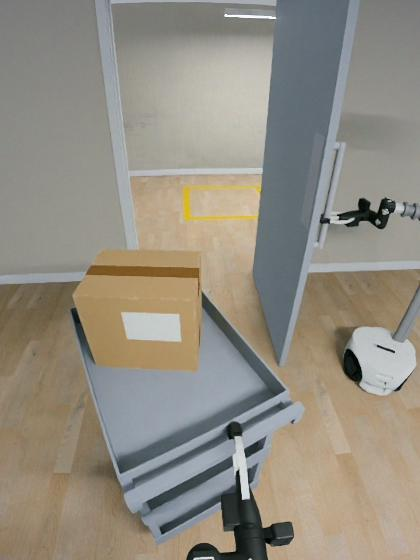

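{"op": "move", "data": {"blocking": false, "r2": {"base":{"strafe_m":0.33,"translate_m":-0.4},"pace":"slow"}, "cameras": []}}

{"op": "wait", "data": {"seconds": 8, "cameras": ["r2_head_camera"]}}

Scene clock: 1521.70 s.
move: r2 moving
r1: as last shown
r1.lidar_m: 0.48 0.53 1.05 1.46 3.97 1.73 1.34 1.29 1.39 1.10 1.08 0.74
r1.servo_current: wrist_yaw_rad=39(65) wrist_pitch_rad=39(46) wrist_roll_rad=46(59) gripper_m=59(59)
r1.contact_limits: translate_m 0.5
r1.wrist_depth_mm: - - 251 170 236 229 223 / - - 253 169 236 229 224 / - - 253 168 237 231 225 / - 854 256 169 237 230 225 / - 854 255 168 238 229 227 / - - 183 168 237 232 225 / - 148 253 166 157 229 227
r2.base_odometry: x=-0.921 y=-1.998 heading=-2.263
r2.turned_by_wheels: +0.001
r2.turned_by_imu: +0.001
r2.base_tilt: forward=-0.7 right=+0.0
r2.lidar_m: 0.33 0.31 2.39 2.30 2.32 3.17 3.61 3.61 2.57 2.45 1.45 0.50
r2.base_status: translate_m moving; strafe_m moving
r2.joint_positions: lift_m=+0.687 arm_m=+0.000 wrist_yaw_rad=+0.000 wrist_pitch_rad=+0.006 wrist_roll_rad=+1.570 gripper_m=-0.020
r2.joint_status: not commanded
r2.measured_speeds: translate_m=-0.041 strafe_m=+0.033 rotate_rad=+0.002 lift_m=+0.000 arm_m=+0.000 wrist_yaw_rad=+0.001 wrist_pitch_rad=+0.000 wrist_roll_rad=+0.000
r2.motor_effort: lift_m=+17(18) arm_m=-3(4) wheel_0=-6(12) wheel_1=+5(5) wheel_2=+11(13)
r2.servo_current: wrist_yaw_rad=46(52) wrist_pitch_rad=46(52) wrist_roll_rad=46(46) gripper_m=59(59)
r2.hand_pose: x=+0.4593 y=-0.0873 z=+0.8634 quat_wxyz=(+0.707, +0.707, +0.002, -0.002) (m; r2's base frame)
r2.wrist_depth_mm: - - - 243 - 1618 1138 / - - - 228 296 300 306 / - - - 211 279 1537 1160 / - - - 197 258 1661 - / - - 668 185 242 820 - / - 504 186 172 179 - - / - 449 449 - 217 - -
pictures: none
No camera images: "cameras" was empty.

Scene clock: 1527.60 s.
earlier move: r2 done
r1.base_odometry: x=-2.501 y=+1.791 heading=+0.316
r1.turned_by_wheels: +0.000
r1.turned_by_imu: +0.000
r1.base_tilt: forward=-1.6 right=+1.3
r1.lidar_m: 0.51 0.56 1.19 1.98 3.91 1.72 1.33 1.29 1.42 1.12 1.08 0.71
r1.base_status: not commanded
r1.joint_positions: lift_m=+0.800 arm_m=+0.100 wrist_yaw_rad=+0.553 wrist_pitch_rad=+0.002 wrist_roll_rad=+0.000 gripper_m=-0.019
r1.joint_status: not commanded
r1.measured_speeds: all 0
r1.motor_effort: lift_m=+25(25) arm_m=-5(5) wheel_0=+7(8) wheel_1=-1(1) wheel_2=+6(6)
r1.servo_current: wrist_yaw_rad=52(72) wrist_pitch_rad=46(52) wrist_roll_rad=33(72) gripper_m=52(65)
r1.contact_limits: translate_m 0.5
r1.hand_pose: x=+0.5623 y=+0.0770 z=+0.9771 quat_wxyz=(+0.962, +0.000, +0.001, +0.273) (m; r1's base frame)
r1.wrist_depth_mm: - - 251 170 235 228 224 / - - 252 169 236 229 223 / - - 253 169 237 230 224 / 1060 - 254 168 238 231 225 / 1008 - 255 168 239 230 226 / 1397 - 186 167 237 231 225 / - 139 254 166 158 230 227
r2.base_odometry: x=-0.425 y=-1.903 heading=-2.263
r2.turned_by_wheels: +0.000
r2.turned_by_imu: +0.001
r2.base_tilt: forward=-0.7 right=+0.1
r2.lidar_m: 0.41 0.46 2.04 1.93 2.03 2.72 3.18 3.26 2.95 2.79 1.99 0.40
r2.base_status: done
r2.joint_positions: lift_m=+0.687 arm_m=+0.000 wrist_yaw_rad=+0.004 wrist_pitch_rad=+0.006 wrist_roll_rad=+1.570 gripper_m=-0.020
r2.joint_status: not commanded
r2.measured_speeds: all 0
r2.motor_effort: lift_m=+18(18) arm_m=-3(4) wheel_0=-3(12) wheel_1=+5(7) wheel_2=+6(14)
r2.servo_current: wrist_yaw_rad=46(65) wrist_pitch_rad=46(59) wrist_roll_rad=59(59) gripper_m=46(65)
r2.hand_pose: x=+0.4596 y=-0.0862 z=+0.8634 quat_wxyz=(+0.707, +0.707, +0.004, -0.001) (m; r2's base frame)
r2.wrist_depth_mm: - - - 148 204 1366 1098 / - - - 152 210 741 - / - - 500 156 216 809 - / - 484 459 161 223 820 - / - - 530 167 229 - - / - - 187 171 180 - - / - - - - - 1708 -
wait: 5.90 of 8 s (r2 has come to rest)
pictures: r2_head_camera
Images, in order (width x height): r2_head_camera 420x560.

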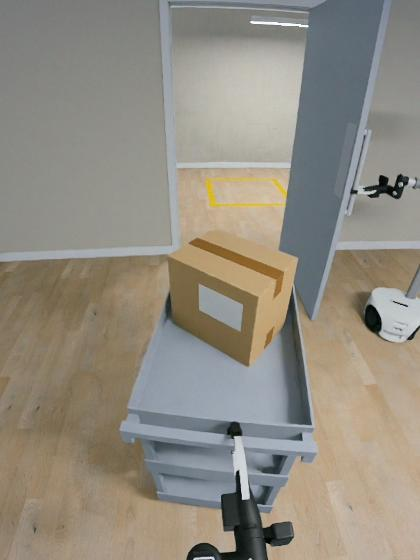

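{"op": "move", "data": {"blocking": false, "r2": {"base":{"strafe_m":-0.03,"translate_m":0.3},"pace":"slow"}, "cameras": []}}

{"op": "wait", "data": {"seconds": 8, "cameras": ["r2_head_camera"]}}

Scene clock: 1535.40 s.
move: r2 moving
r1: as last shown
r1.lidar_m: 0.49 0.57 1.19 1.99 3.92 1.74 1.34 1.30 1.41 1.11 1.08 0.72
r1.motor_effort: lift_m=+24(25) arm_m=-5(5) wheel_0=+7(8) wheel_1=-1(1) wheel_2=+6(6)
r1.servo_current: wrist_yaw_rad=59(65) wrist_pitch_rad=46(46) wrist_roll_rad=26(59) gripper_m=52(59)
r1.contact_limits: translate_m 0.5
r1.wrist_depth_mm: - - 252 169 236 229 224 / - - 252 168 237 229 223 / - - 254 169 237 229 224 / 1042 - 257 168 236 230 225 / 1008 1182 255 167 239 229 226 / - - 187 168 236 232 226 / - 139 253 166 158 230 227
r2.base_odometry: x=-0.434 y=-1.911 heading=-2.263
r2.turned_by_wheels: +0.000
r2.turned_by_imu: +0.000
r2.base_tilt: forward=-0.7 right=+0.1
r2.lidar_m: 0.42 0.44 2.07 1.95 2.01 2.71 3.20 3.27 2.93 2.81 1.95 0.40
r2.base_status: translate_m moving; strafe_m moving
r2.joint_positions: lift_m=+0.687 arm_m=+0.000 wrist_yaw_rad=+0.001 wrist_pitch_rad=+0.006 wrist_roll_rad=+1.570 gripper_m=-0.020
r2.joint_status: not commanded
r2.measured_speeds: translate_m=+0.047 strafe_m=-0.005 rotate_rad=-0.003 lift_m=+0.000 arm_m=+0.000 wrist_yaw_rad=-0.014 wrist_pitch_rad=+0.000 wrist_roll_rad=+0.000
r2.motor_effort: lift_m=+18(18) arm_m=-4(4) wheel_0=+8(9) wheel_1=+5(8) wheel_2=-12(12)
r2.servo_current: wrist_yaw_rad=52(52) wrist_pitch_rad=46(52) wrist_roll_rad=59(59) gripper_m=59(59)
r2.hand_pose: x=+0.4594 y=-0.0872 z=+0.8634 quat_wxyz=(+0.707, +0.707, +0.003, -0.002) (m; r2's base frame)
r2.wrist_depth_mm: - - - 151 207 1397 445 / - - - 154 212 798 - / - - 512 157 217 798 - / - 477 455 163 224 831 - / - - 517 168 229 - - / - - 187 171 180 - - / - - - - - 1708 -
pictures: none
No camera images: "cameras" was empty.

Scene clock: 1539.20 s.
earlier move: r2 done
r1.base_odometry: x=-2.501 y=+1.791 heading=+0.316
r1.turned_by_wheels: +0.000
r1.turned_by_imu: +0.000
r1.base_tilt: forward=-1.5 right=+1.3
r1.lidar_m: 0.50 0.55 1.15 4.76 3.93 1.72 1.33 1.29 1.39 1.12 1.08 0.74
r1.base_status: not commanded
r1.joint_positions: lift_m=+0.800 arm_m=+0.100 wrist_yaw_rad=+0.553 wrist_pitch_rad=+0.002 wrist_roll_rad=+0.000 gripper_m=-0.019
r1.joint_status: not commanded
r1.measured_speeds: all 0
r1.motor_effort: lift_m=+24(25) arm_m=-5(5) wheel_0=+7(8) wheel_1=-1(1) wheel_2=+6(6)
r1.servo_current: wrist_yaw_rad=39(72) wrist_pitch_rad=39(52) wrist_roll_rad=39(65) gripper_m=59(65)
r1.contact_limits: translate_m 0.5
r1.hand_pose: x=+0.5623 y=+0.0770 z=+0.9771 quat_wxyz=(+0.962, +0.000, +0.001, +0.273) (m; r1's base frame)
r1.wrist_depth_mm: - - 252 169 235 229 224 / - - 254 169 236 229 224 / - - 255 168 238 229 224 / - 960 255 168 237 230 224 / - 946 256 168 239 230 225 / - - 185 167 237 231 225 / - 140 253 166 157 230 227
r2.base_odometry: x=-0.640 y=-2.114 heading=-2.263
r2.turned_by_wheels: +0.000
r2.turned_by_imu: +0.002
r2.base_tilt: forward=-0.7 right=+0.1
r2.lidar_m: 0.41 0.45 2.10 1.97 2.05 2.75 3.51 3.56 2.89 2.76 1.69 0.43
r2.base_status: done
r2.joint_positions: lift_m=+0.687 arm_m=+0.000 wrist_yaw_rad=+0.001 wrist_pitch_rad=+0.006 wrist_roll_rad=+1.570 gripper_m=-0.020
r2.joint_status: not commanded
r2.measured_speeds: all 0
r2.motor_effort: lift_m=+18(18) arm_m=-3(4) wheel_0=+6(14) wheel_1=+3(8) wheel_2=-5(15)
r2.servo_current: wrist_yaw_rad=46(59) wrist_pitch_rad=46(59) wrist_roll_rad=52(65) gripper_m=59(59)
r2.hand_pose: x=+0.4593 y=-0.0872 z=+0.8634 quat_wxyz=(+0.707, +0.707, +0.002, -0.002) (m; r2's base frame)
r2.wrist_depth_mm: - - - 153 210 232 1025 / - - - 156 214 809 - / - - 525 160 220 809 - / - 473 462 163 224 842 - / - - 512 168 229 - - / - - 187 172 181 - - / - - - - 241 1708 -
wait: 3.80 of 8 s (r2 has come to rest)
pictures: r2_head_camera
Images, in order (width x height): r2_head_camera 420x560.

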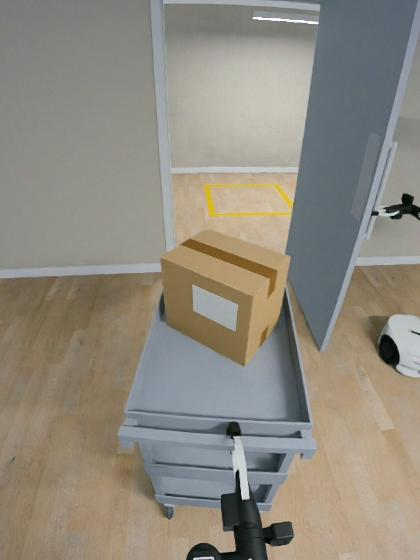

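{"op": "move", "data": {"blocking": false, "r2": {"base":{"strafe_m":0.19,"translate_m":0.03},"pace":"slow"}, "cameras": []}}

{"op": "wait", "data": {"seconds": 4, "cameras": []}}

{"op": "move", "data": {"blocking": false, "r2": {"base":{"strafe_m":-0.08,"translate_m":0.3},"pace":"slow"}, "cameras": ["r2_head_camera"]}}

{"op": "wait", "data": {"seconds": 8, "cameras": ["r2_head_camera"]}}

Scene clock: 1551.57 s.
move: r2 moving
r1: as last shown
r1.base_tilt: forward=-1.6 right=+1.3
r1.lidar_m: 0.50 0.57 1.15 4.76 3.92 1.73 1.33 1.29 1.40 1.13 1.09 0.71
r1.servo_current: wrist_yaw_rad=46(52) wrist_pitch_rad=46(46) wrist_roll_rad=33(59) gripper_m=59(59)
r1.contact_limits: translate_m 0.5
r1.wrist_depth_mm: - - 252 170 236 229 223 / - - 253 169 236 229 224 / - - 255 168 238 230 224 / - 960 254 168 237 230 225 / - 946 255 168 239 231 224 / - - 184 168 238 232 225 / - 140 254 166 157 230 228
r2.base_odometry: x=-0.631 y=-2.124 heading=-2.264
r2.turned_by_wheels: -0.001
r2.turned_by_imu: -0.001
r2.base_tilt: forward=-0.7 right=+0.0
r2.lidar_m: 0.39 0.44 2.09 1.98 2.05 2.71 3.52 3.58 2.88 2.76 1.70 0.42
r2.base_status: translate_m moving; strafe_m moving
r2.joint_positions: lift_m=+0.687 arm_m=+0.000 wrist_yaw_rad=+0.000 wrist_pitch_rad=+0.006 wrist_roll_rad=+1.570 gripper_m=-0.020
r2.joint_status: not commanded
r2.measured_speeds: translate_m=+0.008 strafe_m=+0.051 rotate_rad=-0.006 lift_m=+0.000 arm_m=+0.000 wrist_yaw_rad=-0.021 wrist_pitch_rad=+0.000 wrist_roll_rad=+0.000
r2.motor_effort: lift_m=+17(18) arm_m=-3(4) wheel_0=-10(10) wheel_1=+8(8) wheel_2=-10(10)
r2.servo_current: wrist_yaw_rad=46(52) wrist_pitch_rad=39(52) wrist_roll_rad=52(59) gripper_m=52(59)
r2.hand_pose: x=+0.4593 y=-0.0875 z=+0.8634 quat_wxyz=(+0.707, +0.707, +0.002, -0.002) (m; r2's base frame)
r2.wrist_depth_mm: - - - 156 213 236 1042 / - - - 158 216 1430 - / - - 530 161 220 820 - / - 469 462 166 226 831 - / - - 508 169 229 820 - / - - 187 172 181 - - / - - - - - 1661 -
pictures: none
No camera images: "cameras" was empty.

Scene clock: 1554.20 s.
earlier move: r2 done
r1.base_odometry: x=-2.501 y=+1.791 heading=+0.316
r1.turned_by_wheels: +0.000
r1.turned_by_imu: +0.000
r1.base_tilt: forward=-1.6 right=+1.2
r1.lidar_m: 0.50 0.57 1.21 4.78 3.96 1.73 1.35 1.29 1.39 1.09 1.08 0.71
r1.base_status: not commanded
r1.joint_positions: lift_m=+0.800 arm_m=+0.100 wrist_yaw_rad=+0.553 wrist_pitch_rad=+0.002 wrist_roll_rad=+0.000 gripper_m=-0.019
r1.joint_status: not commanded
r1.measured_speeds: all 0
r1.motor_effort: lift_m=+24(25) arm_m=-5(5) wheel_0=+7(8) wheel_1=-1(1) wheel_2=+6(6)
r1.servo_current: wrist_yaw_rad=52(72) wrist_pitch_rad=46(52) wrist_roll_rad=39(72) gripper_m=59(65)
r1.contact_limits: translate_m 0.5
r1.hand_pose: x=+0.5623 y=+0.0770 z=+0.9771 quat_wxyz=(+0.962, +0.000, +0.001, +0.273) (m; r1's base frame)
r1.wrist_depth_mm: - - 252 169 235 229 224 / - - 253 169 236 229 223 / - - 253 168 238 229 224 / - 991 254 168 238 230 224 / 1430 1008 256 168 239 230 226 / - - 185 168 237 231 225 / - 140 253 166 157 229 228
r2.base_odometry: x=-0.513 y=-2.259 heading=-2.264
r2.turned_by_wheels: +0.000
r2.turned_by_imu: +0.000
r2.base_tilt: forward=-0.6 right=+0.1
r2.lidar_m: 0.42 0.52 1.90 1.80 1.87 2.48 3.52 3.60 3.08 2.95 1.81 0.39
r2.base_status: done
r2.joint_positions: lift_m=+0.687 arm_m=+0.000 wrist_yaw_rad=-0.004 wrist_pitch_rad=+0.006 wrist_roll_rad=+1.570 gripper_m=-0.020
r2.joint_status: not commanded
r2.measured_speeds: all 0
r2.motor_effort: lift_m=+17(18) arm_m=-3(4) wheel_0=-6(14) wheel_1=+4(9) wheel_2=-5(10)
r2.servo_current: wrist_yaw_rad=52(65) wrist_pitch_rad=46(59) wrist_roll_rad=46(59) gripper_m=59(59)
r2.hand_pose: x=+0.4590 y=-0.0885 z=+0.8634 quat_wxyz=(+0.707, +0.707, +0.001, -0.004) (m; r2's base frame)
r2.wrist_depth_mm: - 530 512 120 176 - - / - 480 455 126 185 - - / - 442 433 135 197 - - / - - 521 144 213 - - / - - - 154 225 - - / - - 187 172 180 1576 - / - - - - 262 1708 477
wait: 2.63 of 4 s (r2 has come to rest)
pictures: none
No camera images: "cameras" was empty.

Scene clock: 1554.70 s.
move: r2 moving
r1: as last shown
r1.base_tilt: forward=-1.6 right=+1.3
r1.lidar_m: 0.50 0.56 1.21 4.77 3.95 1.74 1.31 1.30 1.40 1.10 1.05 0.74
r1.servo_current: wrist_yaw_rad=52(65) wrist_pitch_rad=46(52) wrist_roll_rad=46(65) gripper_m=65(65)
r1.contact_limits: translate_m 0.5
r1.wrist_depth_mm: - - 252 169 235 229 222 / - - 252 169 237 229 224 / - - 255 168 237 230 225 / - 1025 256 168 237 231 225 / 1336 1008 254 168 240 230 226 / - - 185 168 237 231 226 / - 140 253 166 157 231 228
r2.base_odometry: x=-0.523 y=-2.266 heading=-2.264
r2.turned_by_wheels: +0.000
r2.turned_by_imu: +0.000
r2.base_tilt: forward=-0.7 right=+0.1
r2.lidar_m: 0.43 0.51 1.89 1.80 1.88 2.51 3.54 3.63 3.09 2.95 1.81 0.38
r2.base_status: translate_m moving; strafe_m moving
r2.joint_positions: lift_m=+0.687 arm_m=+0.000 wrist_yaw_rad=-0.003 wrist_pitch_rad=+0.006 wrist_roll_rad=+1.570 gripper_m=-0.020
r2.joint_status: not commanded
r2.measured_speeds: translate_m=+0.050 strafe_m=-0.013 rotate_rad=-0.002 lift_m=+0.000 arm_m=+0.000 wrist_yaw_rad=+0.005 wrist_pitch_rad=+0.000 wrist_roll_rad=+0.000
r2.motor_effort: lift_m=+18(18) arm_m=-4(4) wheel_0=+11(11) wheel_1=+7(7) wheel_2=-13(13)
r2.servo_current: wrist_yaw_rad=52(59) wrist_pitch_rad=52(52) wrist_roll_rad=46(59) gripper_m=52(59)
r2.hand_pose: x=+0.4590 y=-0.0883 z=+0.8634 quat_wxyz=(+0.707, +0.707, +0.001, -0.003) (m; r2's base frame)
r2.wrist_depth_mm: - 521 500 117 173 - - / - 459 449 125 181 - - / - 442 430 132 194 - - / - - 521 141 208 - - / - - - 151 224 - - / - - 186 170 179 1708 - / - - - - 260 1708 473
pictures: r2_head_camera
Images, in order (width x height): r2_head_camera 420x560.

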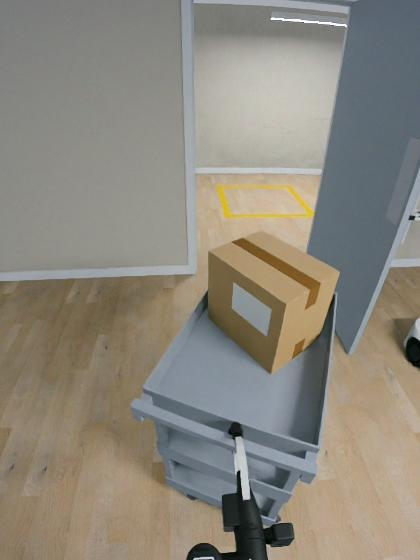

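Scene clock: 1558.57 s.
earlier move: r2 done
r1.base_odometry: x=-2.501 y=+1.791 heading=+0.316
r1.turned_by_wheels: +0.000
r1.turned_by_imu: +0.000
r1.base_tilt: forward=-1.5 right=+1.2
r1.lidar_m: 0.49 0.56 1.29 4.78 3.95 1.73 1.33 1.27 1.40 1.10 1.09 0.72
r1.base_status: not commanded
r1.joint_positions: lift_m=+0.800 arm_m=+0.100 wrist_yaw_rad=+0.553 wrist_pitch_rad=+0.002 wrist_roll_rad=+0.000 gripper_m=-0.019
r1.joint_status: not commanded
r1.measured_speeds: all 0
r1.motor_effort: lift_m=+24(25) arm_m=-5(5) wheel_0=+7(8) wheel_1=-1(1) wheel_2=+6(6)
r1.servo_current: wrist_yaw_rad=52(72) wrist_pitch_rad=39(52) wrist_roll_rad=20(65) gripper_m=52(65)
r1.contact_limits: translate_m 0.5
r1.hand_pose: x=+0.5623 y=+0.0770 z=+0.9771 quat_wxyz=(+0.962, +0.000, +0.001, +0.273) (m; r1's base frame)
r1.wrist_depth_mm: - - 253 169 236 229 222 / - - 253 169 236 229 223 / - - 253 168 237 230 224 / - - 256 168 238 230 224 / - - 255 168 237 230 225 / - - 183 167 236 231 225 / - 148 254 166 158 229 227
r2.base_odometry: x=-0.766 y=-2.438 heading=-2.263
r2.turned_by_wheels: +0.000
r2.turned_by_imu: +0.002
r2.base_tilt: forward=-0.6 right=+0.1
r2.lidar_m: 0.40 0.52 2.00 1.88 1.99 2.60 3.85 3.89 3.00 2.85 1.59 0.38
r2.base_status: done
r2.joint_positions: lift_m=+0.687 arm_m=+0.000 wrist_yaw_rad=+0.001 wrist_pitch_rad=+0.006 wrist_roll_rad=+1.570 gripper_m=-0.020
r2.joint_status: not commanded
r2.measured_speeds: all 0
r2.motor_effort: lift_m=+18(18) arm_m=-3(4) wheel_0=+6(14) wheel_1=+4(8) wheel_2=-6(13)
r2.servo_current: wrist_yaw_rad=39(59) wrist_pitch_rad=46(52) wrist_roll_rad=39(59) gripper_m=59(65)
r2.hand_pose: x=+0.4594 y=-0.0872 z=+0.8634 quat_wxyz=(+0.707, +0.707, +0.003, -0.002) (m; r2's base frame)
r2.wrist_depth_mm: - - 508 118 173 - - / 1808 484 455 124 183 - - / 1863 442 427 133 195 - - / - - 521 142 208 - - / - - 627 152 224 - - / - - 182 167 180 1576 - / - - - - - 1576 480
wait: 3.87 of 8 s (r2 has come to rest)
pictures: r2_head_camera
Images, in order (width x height): r2_head_camera 420x560.

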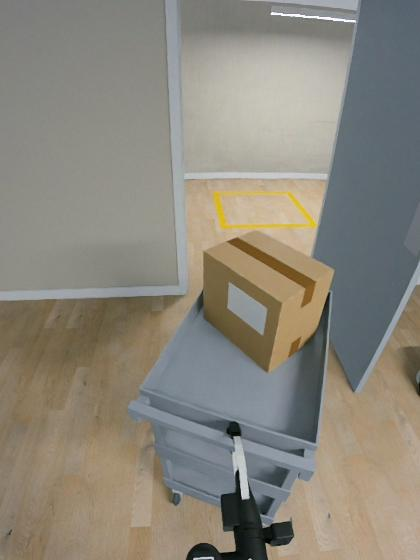

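{"op": "move", "data": {"blocking": false, "r2": {"base":{"strafe_m":-0.14,"translate_m":0.25},"pace":"slow"}, "cameras": []}}

{"op": "wait", "data": {"seconds": 8, "cameras": ["r2_head_camera"]}}

Scene clock: 1565.87 s.
move: r2 moving
r1: as last shown
r1.base_tilt: forward=-1.6 right=+1.2
r1.lidar_m: 0.48 0.57 1.28 4.78 3.92 1.70 1.35 1.29 1.42 1.11 1.08 0.72
r1.motor_effort: lift_m=+24(25) arm_m=-5(5) wheel_0=+8(8) wheel_1=-1(1) wheel_2=+6(6)
r1.servo_current: wrist_yaw_rad=52(72) wrist_pitch_rad=46(52) wrist_roll_rad=59(59) gripper_m=52(59)
r1.contact_limits: translate_m 0.5
r1.wrist_depth_mm: - - 252 170 236 229 224 / - - 253 169 236 229 223 / - - 254 168 237 229 224 / - - 255 168 237 231 225 / - - 255 168 238 229 225 / - - 184 167 236 232 225 / - 1042 253 166 158 230 227
r2.base_odometry: x=-0.779 y=-2.443 heading=-2.263
r2.turned_by_wheels: +0.000
r2.turned_by_imu: +0.001
r2.base_tilt: forward=-0.7 right=+0.0
r2.lidar_m: 0.42 0.52 1.97 1.88 1.99 2.64 3.92 3.92 2.97 2.84 1.55 0.36
r2.base_status: translate_m moving; strafe_m moving
r2.joint_positions: lift_m=+0.687 arm_m=+0.000 wrist_yaw_rad=+0.001 wrist_pitch_rad=+0.006 wrist_roll_rad=+1.570 gripper_m=-0.020
r2.joint_status: not commanded
r2.measured_speeds: translate_m=+0.049 strafe_m=-0.028 rotate_rad=-0.001 lift_m=+0.000 arm_m=+0.000 wrist_yaw_rad=+0.000 wrist_pitch_rad=+0.000 wrist_roll_rad=+0.000
r2.motor_effort: lift_m=+18(18) arm_m=-3(4) wheel_0=+13(14) wheel_1=+6(6) wheel_2=-10(11)
r2.servo_current: wrist_yaw_rad=52(52) wrist_pitch_rad=46(52) wrist_roll_rad=59(59) gripper_m=59(59)
r2.hand_pose: x=+0.4594 y=-0.0872 z=+0.8634 quat_wxyz=(+0.707, +0.707, +0.003, -0.002) (m; r2's base frame)
r2.wrist_depth_mm: - - 512 118 175 - - / 1756 488 455 125 183 - - / 1756 442 430 133 195 - - / 1808 - 517 142 209 - - / - - 627 153 224 - - / - - 183 167 180 1576 - / - - - - - 1576 480
pictures: none
No camera images: "cameras" was empty.

Scene clock: 1569.40 s.
earlier move: r2 done
r1.base_odometry: x=-2.501 y=+1.791 heading=+0.316
r1.turned_by_wheels: +0.000
r1.turned_by_imu: +0.000
r1.base_tilt: forward=-1.6 right=+1.2
r1.lidar_m: 0.48 0.56 1.29 4.76 3.95 1.75 1.34 1.29 1.40 1.10 1.09 0.70
r1.base_status: not commanded
r1.joint_positions: lift_m=+0.800 arm_m=+0.100 wrist_yaw_rad=+0.553 wrist_pitch_rad=+0.002 wrist_roll_rad=+0.000 gripper_m=-0.019
r1.joint_status: not commanded
r1.measured_speeds: all 0
r1.motor_effort: lift_m=+24(25) arm_m=-5(5) wheel_0=+7(8) wheel_1=-1(1) wheel_2=+6(6)
r1.servo_current: wrist_yaw_rad=59(72) wrist_pitch_rad=39(52) wrist_roll_rad=59(65) gripper_m=59(65)
r1.contact_limits: translate_m 0.5
r1.hand_pose: x=+0.5623 y=+0.0770 z=+0.9771 quat_wxyz=(+0.962, +0.000, +0.001, +0.273) (m; r1's base frame)
r1.wrist_depth_mm: - - 252 170 236 229 224 / - - 253 168 236 229 224 / - - 253 169 236 229 225 / 1182 - 255 168 238 231 224 / 1138 1138 256 167 238 230 226 / - - 183 168 237 232 226 / - - 254 166 157 230 227
r2.base_odometry: x=-1.033 y=-2.541 heading=-2.263
r2.turned_by_wheels: +0.000
r2.turned_by_imu: +0.002
r2.base_tilt: forward=-0.7 right=+0.1
r2.lidar_m: 0.40 0.46 2.14 2.03 2.10 2.82 4.19 3.93 2.82 2.72 1.14 0.41
r2.base_status: done
r2.joint_positions: lift_m=+0.687 arm_m=+0.000 wrist_yaw_rad=+0.001 wrist_pitch_rad=+0.006 wrist_roll_rad=+1.570 gripper_m=-0.020
r2.joint_status: not commanded
r2.measured_speeds: all 0
r2.motor_effort: lift_m=+18(18) arm_m=-3(4) wheel_0=+4(14) wheel_1=+4(6) wheel_2=-4(13)
r2.servo_current: wrist_yaw_rad=33(59) wrist_pitch_rad=39(52) wrist_roll_rad=33(59) gripper_m=59(65)
r2.hand_pose: x=+0.4594 y=-0.0872 z=+0.8634 quat_wxyz=(+0.707, +0.707, +0.003, -0.002) (m; r2's base frame)
r2.wrist_depth_mm: - - - 141 197 1464 549 / - - 580 146 204 - - / - 508 469 151 211 - - / - 496 469 158 220 831 - / 1661 - 554 166 229 - - / - - 186 171 180 - - / - - - - - - 508
wait: 3.53 of 8 s (r2 has come to rest)
pictures: r2_head_camera
Images, in order (width x height): r2_head_camera 420x560.

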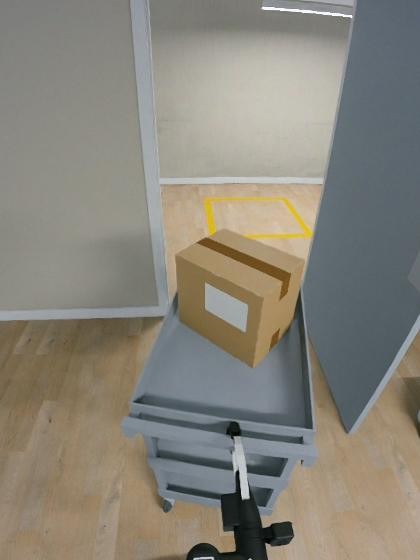

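{"op": "move", "data": {"blocking": false, "r2": {"base":{"strafe_m":-0.1,"translate_m":0.3},"pace":"slow"}, "cameras": []}}

{"op": "wait", "data": {"seconds": 8, "cameras": ["r2_head_camera"]}}

Scene clock: 1573.90 s.
move: r2 moving
r1: as last shown
r1.lidar_m: 0.50 0.56 1.31 4.80 3.95 1.73 1.32 1.30 1.43 1.12 1.09 0.75
r1.servo_current: wrist_yaw_rad=59(72) wrist_pitch_rad=52(52) wrist_roll_rad=52(59) gripper_m=52(59)
r1.contact_limits: translate_m 0.5
r1.wrist_depth_mm: - - 251 170 236 229 223 / - - 252 169 236 229 223 / - - 254 168 238 229 224 / 1118 - 255 168 239 230 226 / 1138 1138 254 168 241 229 226 / - - 184 168 237 232 226 / - - 254 166 157 229 228
r2.base_odometry: x=-1.044 y=-2.548 heading=-2.263
r2.turned_by_wheels: +0.000
r2.turned_by_imu: +0.001
r2.base_tilt: forward=-0.7 right=+0.1
r2.lidar_m: 0.39 0.47 2.15 2.04 2.11 2.85 4.16 3.96 2.86 2.71 1.12 0.40
r2.base_status: translate_m moving; strafe_m moving
r2.joint_positions: lift_m=+0.687 arm_m=+0.000 wrist_yaw_rad=+0.001 wrist_pitch_rad=+0.006 wrist_roll_rad=+1.570 gripper_m=-0.020
r2.joint_status: not commanded
r2.measured_speeds: translate_m=+0.049 strafe_m=-0.017 rotate_rad=+0.000 lift_m=+0.000 arm_m=+0.000 wrist_yaw_rad=+0.000 wrist_pitch_rad=+0.000 wrist_roll_rad=+0.000
r2.motor_effort: lift_m=+17(18) arm_m=-3(4) wheel_0=+8(15) wheel_1=+5(5) wheel_2=-11(12)
r2.servo_current: wrist_yaw_rad=46(52) wrist_pitch_rad=46(52) wrist_roll_rad=46(52) gripper_m=52(59)
r2.hand_pose: x=+0.4594 y=-0.0872 z=+0.8634 quat_wxyz=(+0.707, +0.707, +0.003, -0.002) (m; r2's base frame)
r2.wrist_depth_mm: - - - 142 197 1397 525 / - - 585 147 205 - - / - - 469 151 212 - - / - 496 466 158 220 831 - / - - 549 166 229 - - / - - 186 171 180 - - / - - - - 245 - 517
pictures: none
No camera images: "cameras" was empty.

Scene clock: 1577.80 s.
earlier move: r2 done
r1.base_odometry: x=-2.501 y=+1.791 heading=+0.316
r1.turned_by_wheels: +0.000
r1.turned_by_imu: +0.000
r1.base_tilt: forward=-1.5 right=+1.3
r1.lidar_m: 0.50 0.57 1.14 4.79 3.94 1.72 1.31 1.29 1.40 1.11 1.08 0.72
r1.base_status: not commanded
r1.joint_positions: lift_m=+0.800 arm_m=+0.100 wrist_yaw_rad=+0.553 wrist_pitch_rad=+0.002 wrist_roll_rad=+0.000 gripper_m=-0.019
r1.joint_status: not commanded
r1.measured_speeds: all 0
r1.motor_effort: lift_m=+24(25) arm_m=-5(5) wheel_0=+7(8) wheel_1=-1(1) wheel_2=+6(6)
r1.servo_current: wrist_yaw_rad=46(72) wrist_pitch_rad=39(52) wrist_roll_rad=52(65) gripper_m=59(65)
r1.contact_limits: translate_m 0.5
r1.hand_pose: x=+0.5623 y=+0.0770 z=+0.9771 quat_wxyz=(+0.962, +0.000, +0.001, +0.273) (m; r1's base frame)
r1.wrist_depth_mm: - - 251 169 236 229 224 / - - 253 169 237 229 224 / - - 253 168 237 229 224 / - - 255 168 237 231 225 / - - 255 168 238 230 225 / - - 187 168 237 231 225 / - 917 255 166 157 231 228
r2.base_odometry: x=-1.301 y=-2.708 heading=-2.263
r2.turned_by_wheels: +0.000
r2.turned_by_imu: +0.000
r2.base_tilt: forward=-0.7 right=+0.1
r2.lidar_m: 0.39 0.43 2.10 2.13 2.21 2.97 - 3.83 2.75 1.13 0.83 0.42
r2.base_status: done
r2.joint_positions: lift_m=+0.687 arm_m=+0.000 wrist_yaw_rad=+0.000 wrist_pitch_rad=+0.006 wrist_roll_rad=+1.570 gripper_m=-0.020
r2.joint_status: not commanded
r2.measured_speeds: all 0
r2.motor_effort: lift_m=+17(18) arm_m=-3(4) wheel_0=+3(15) wheel_1=+4(7) wheel_2=-7(12)
r2.servo_current: wrist_yaw_rad=46(59) wrist_pitch_rad=46(52) wrist_roll_rad=39(65) gripper_m=59(59)
r2.hand_pose: x=+0.4593 y=-0.0875 z=+0.8634 quat_wxyz=(+0.707, +0.707, +0.002, -0.002) (m; r2's base frame)
r2.wrist_depth_mm: - - - 159 219 232 1118 / - - - 161 220 1576 - / - - 559 164 224 809 - / - 488 462 167 227 842 - / - - 500 170 230 854 - / - - 186 172 180 - - / - - - - 238 - -
wait: 3.90 of 8 s (r2 has come to rest)
pictures: r2_head_camera
Images, in order (width x height): r2_head_camera 420x560.

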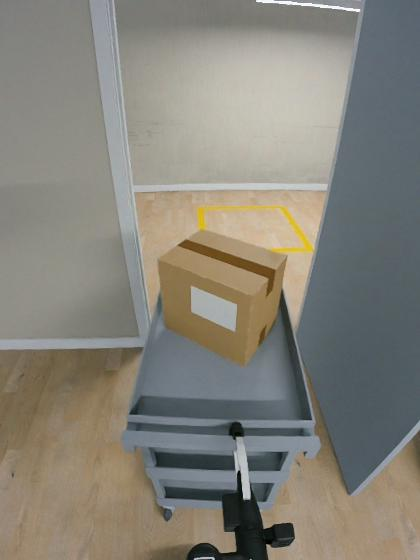

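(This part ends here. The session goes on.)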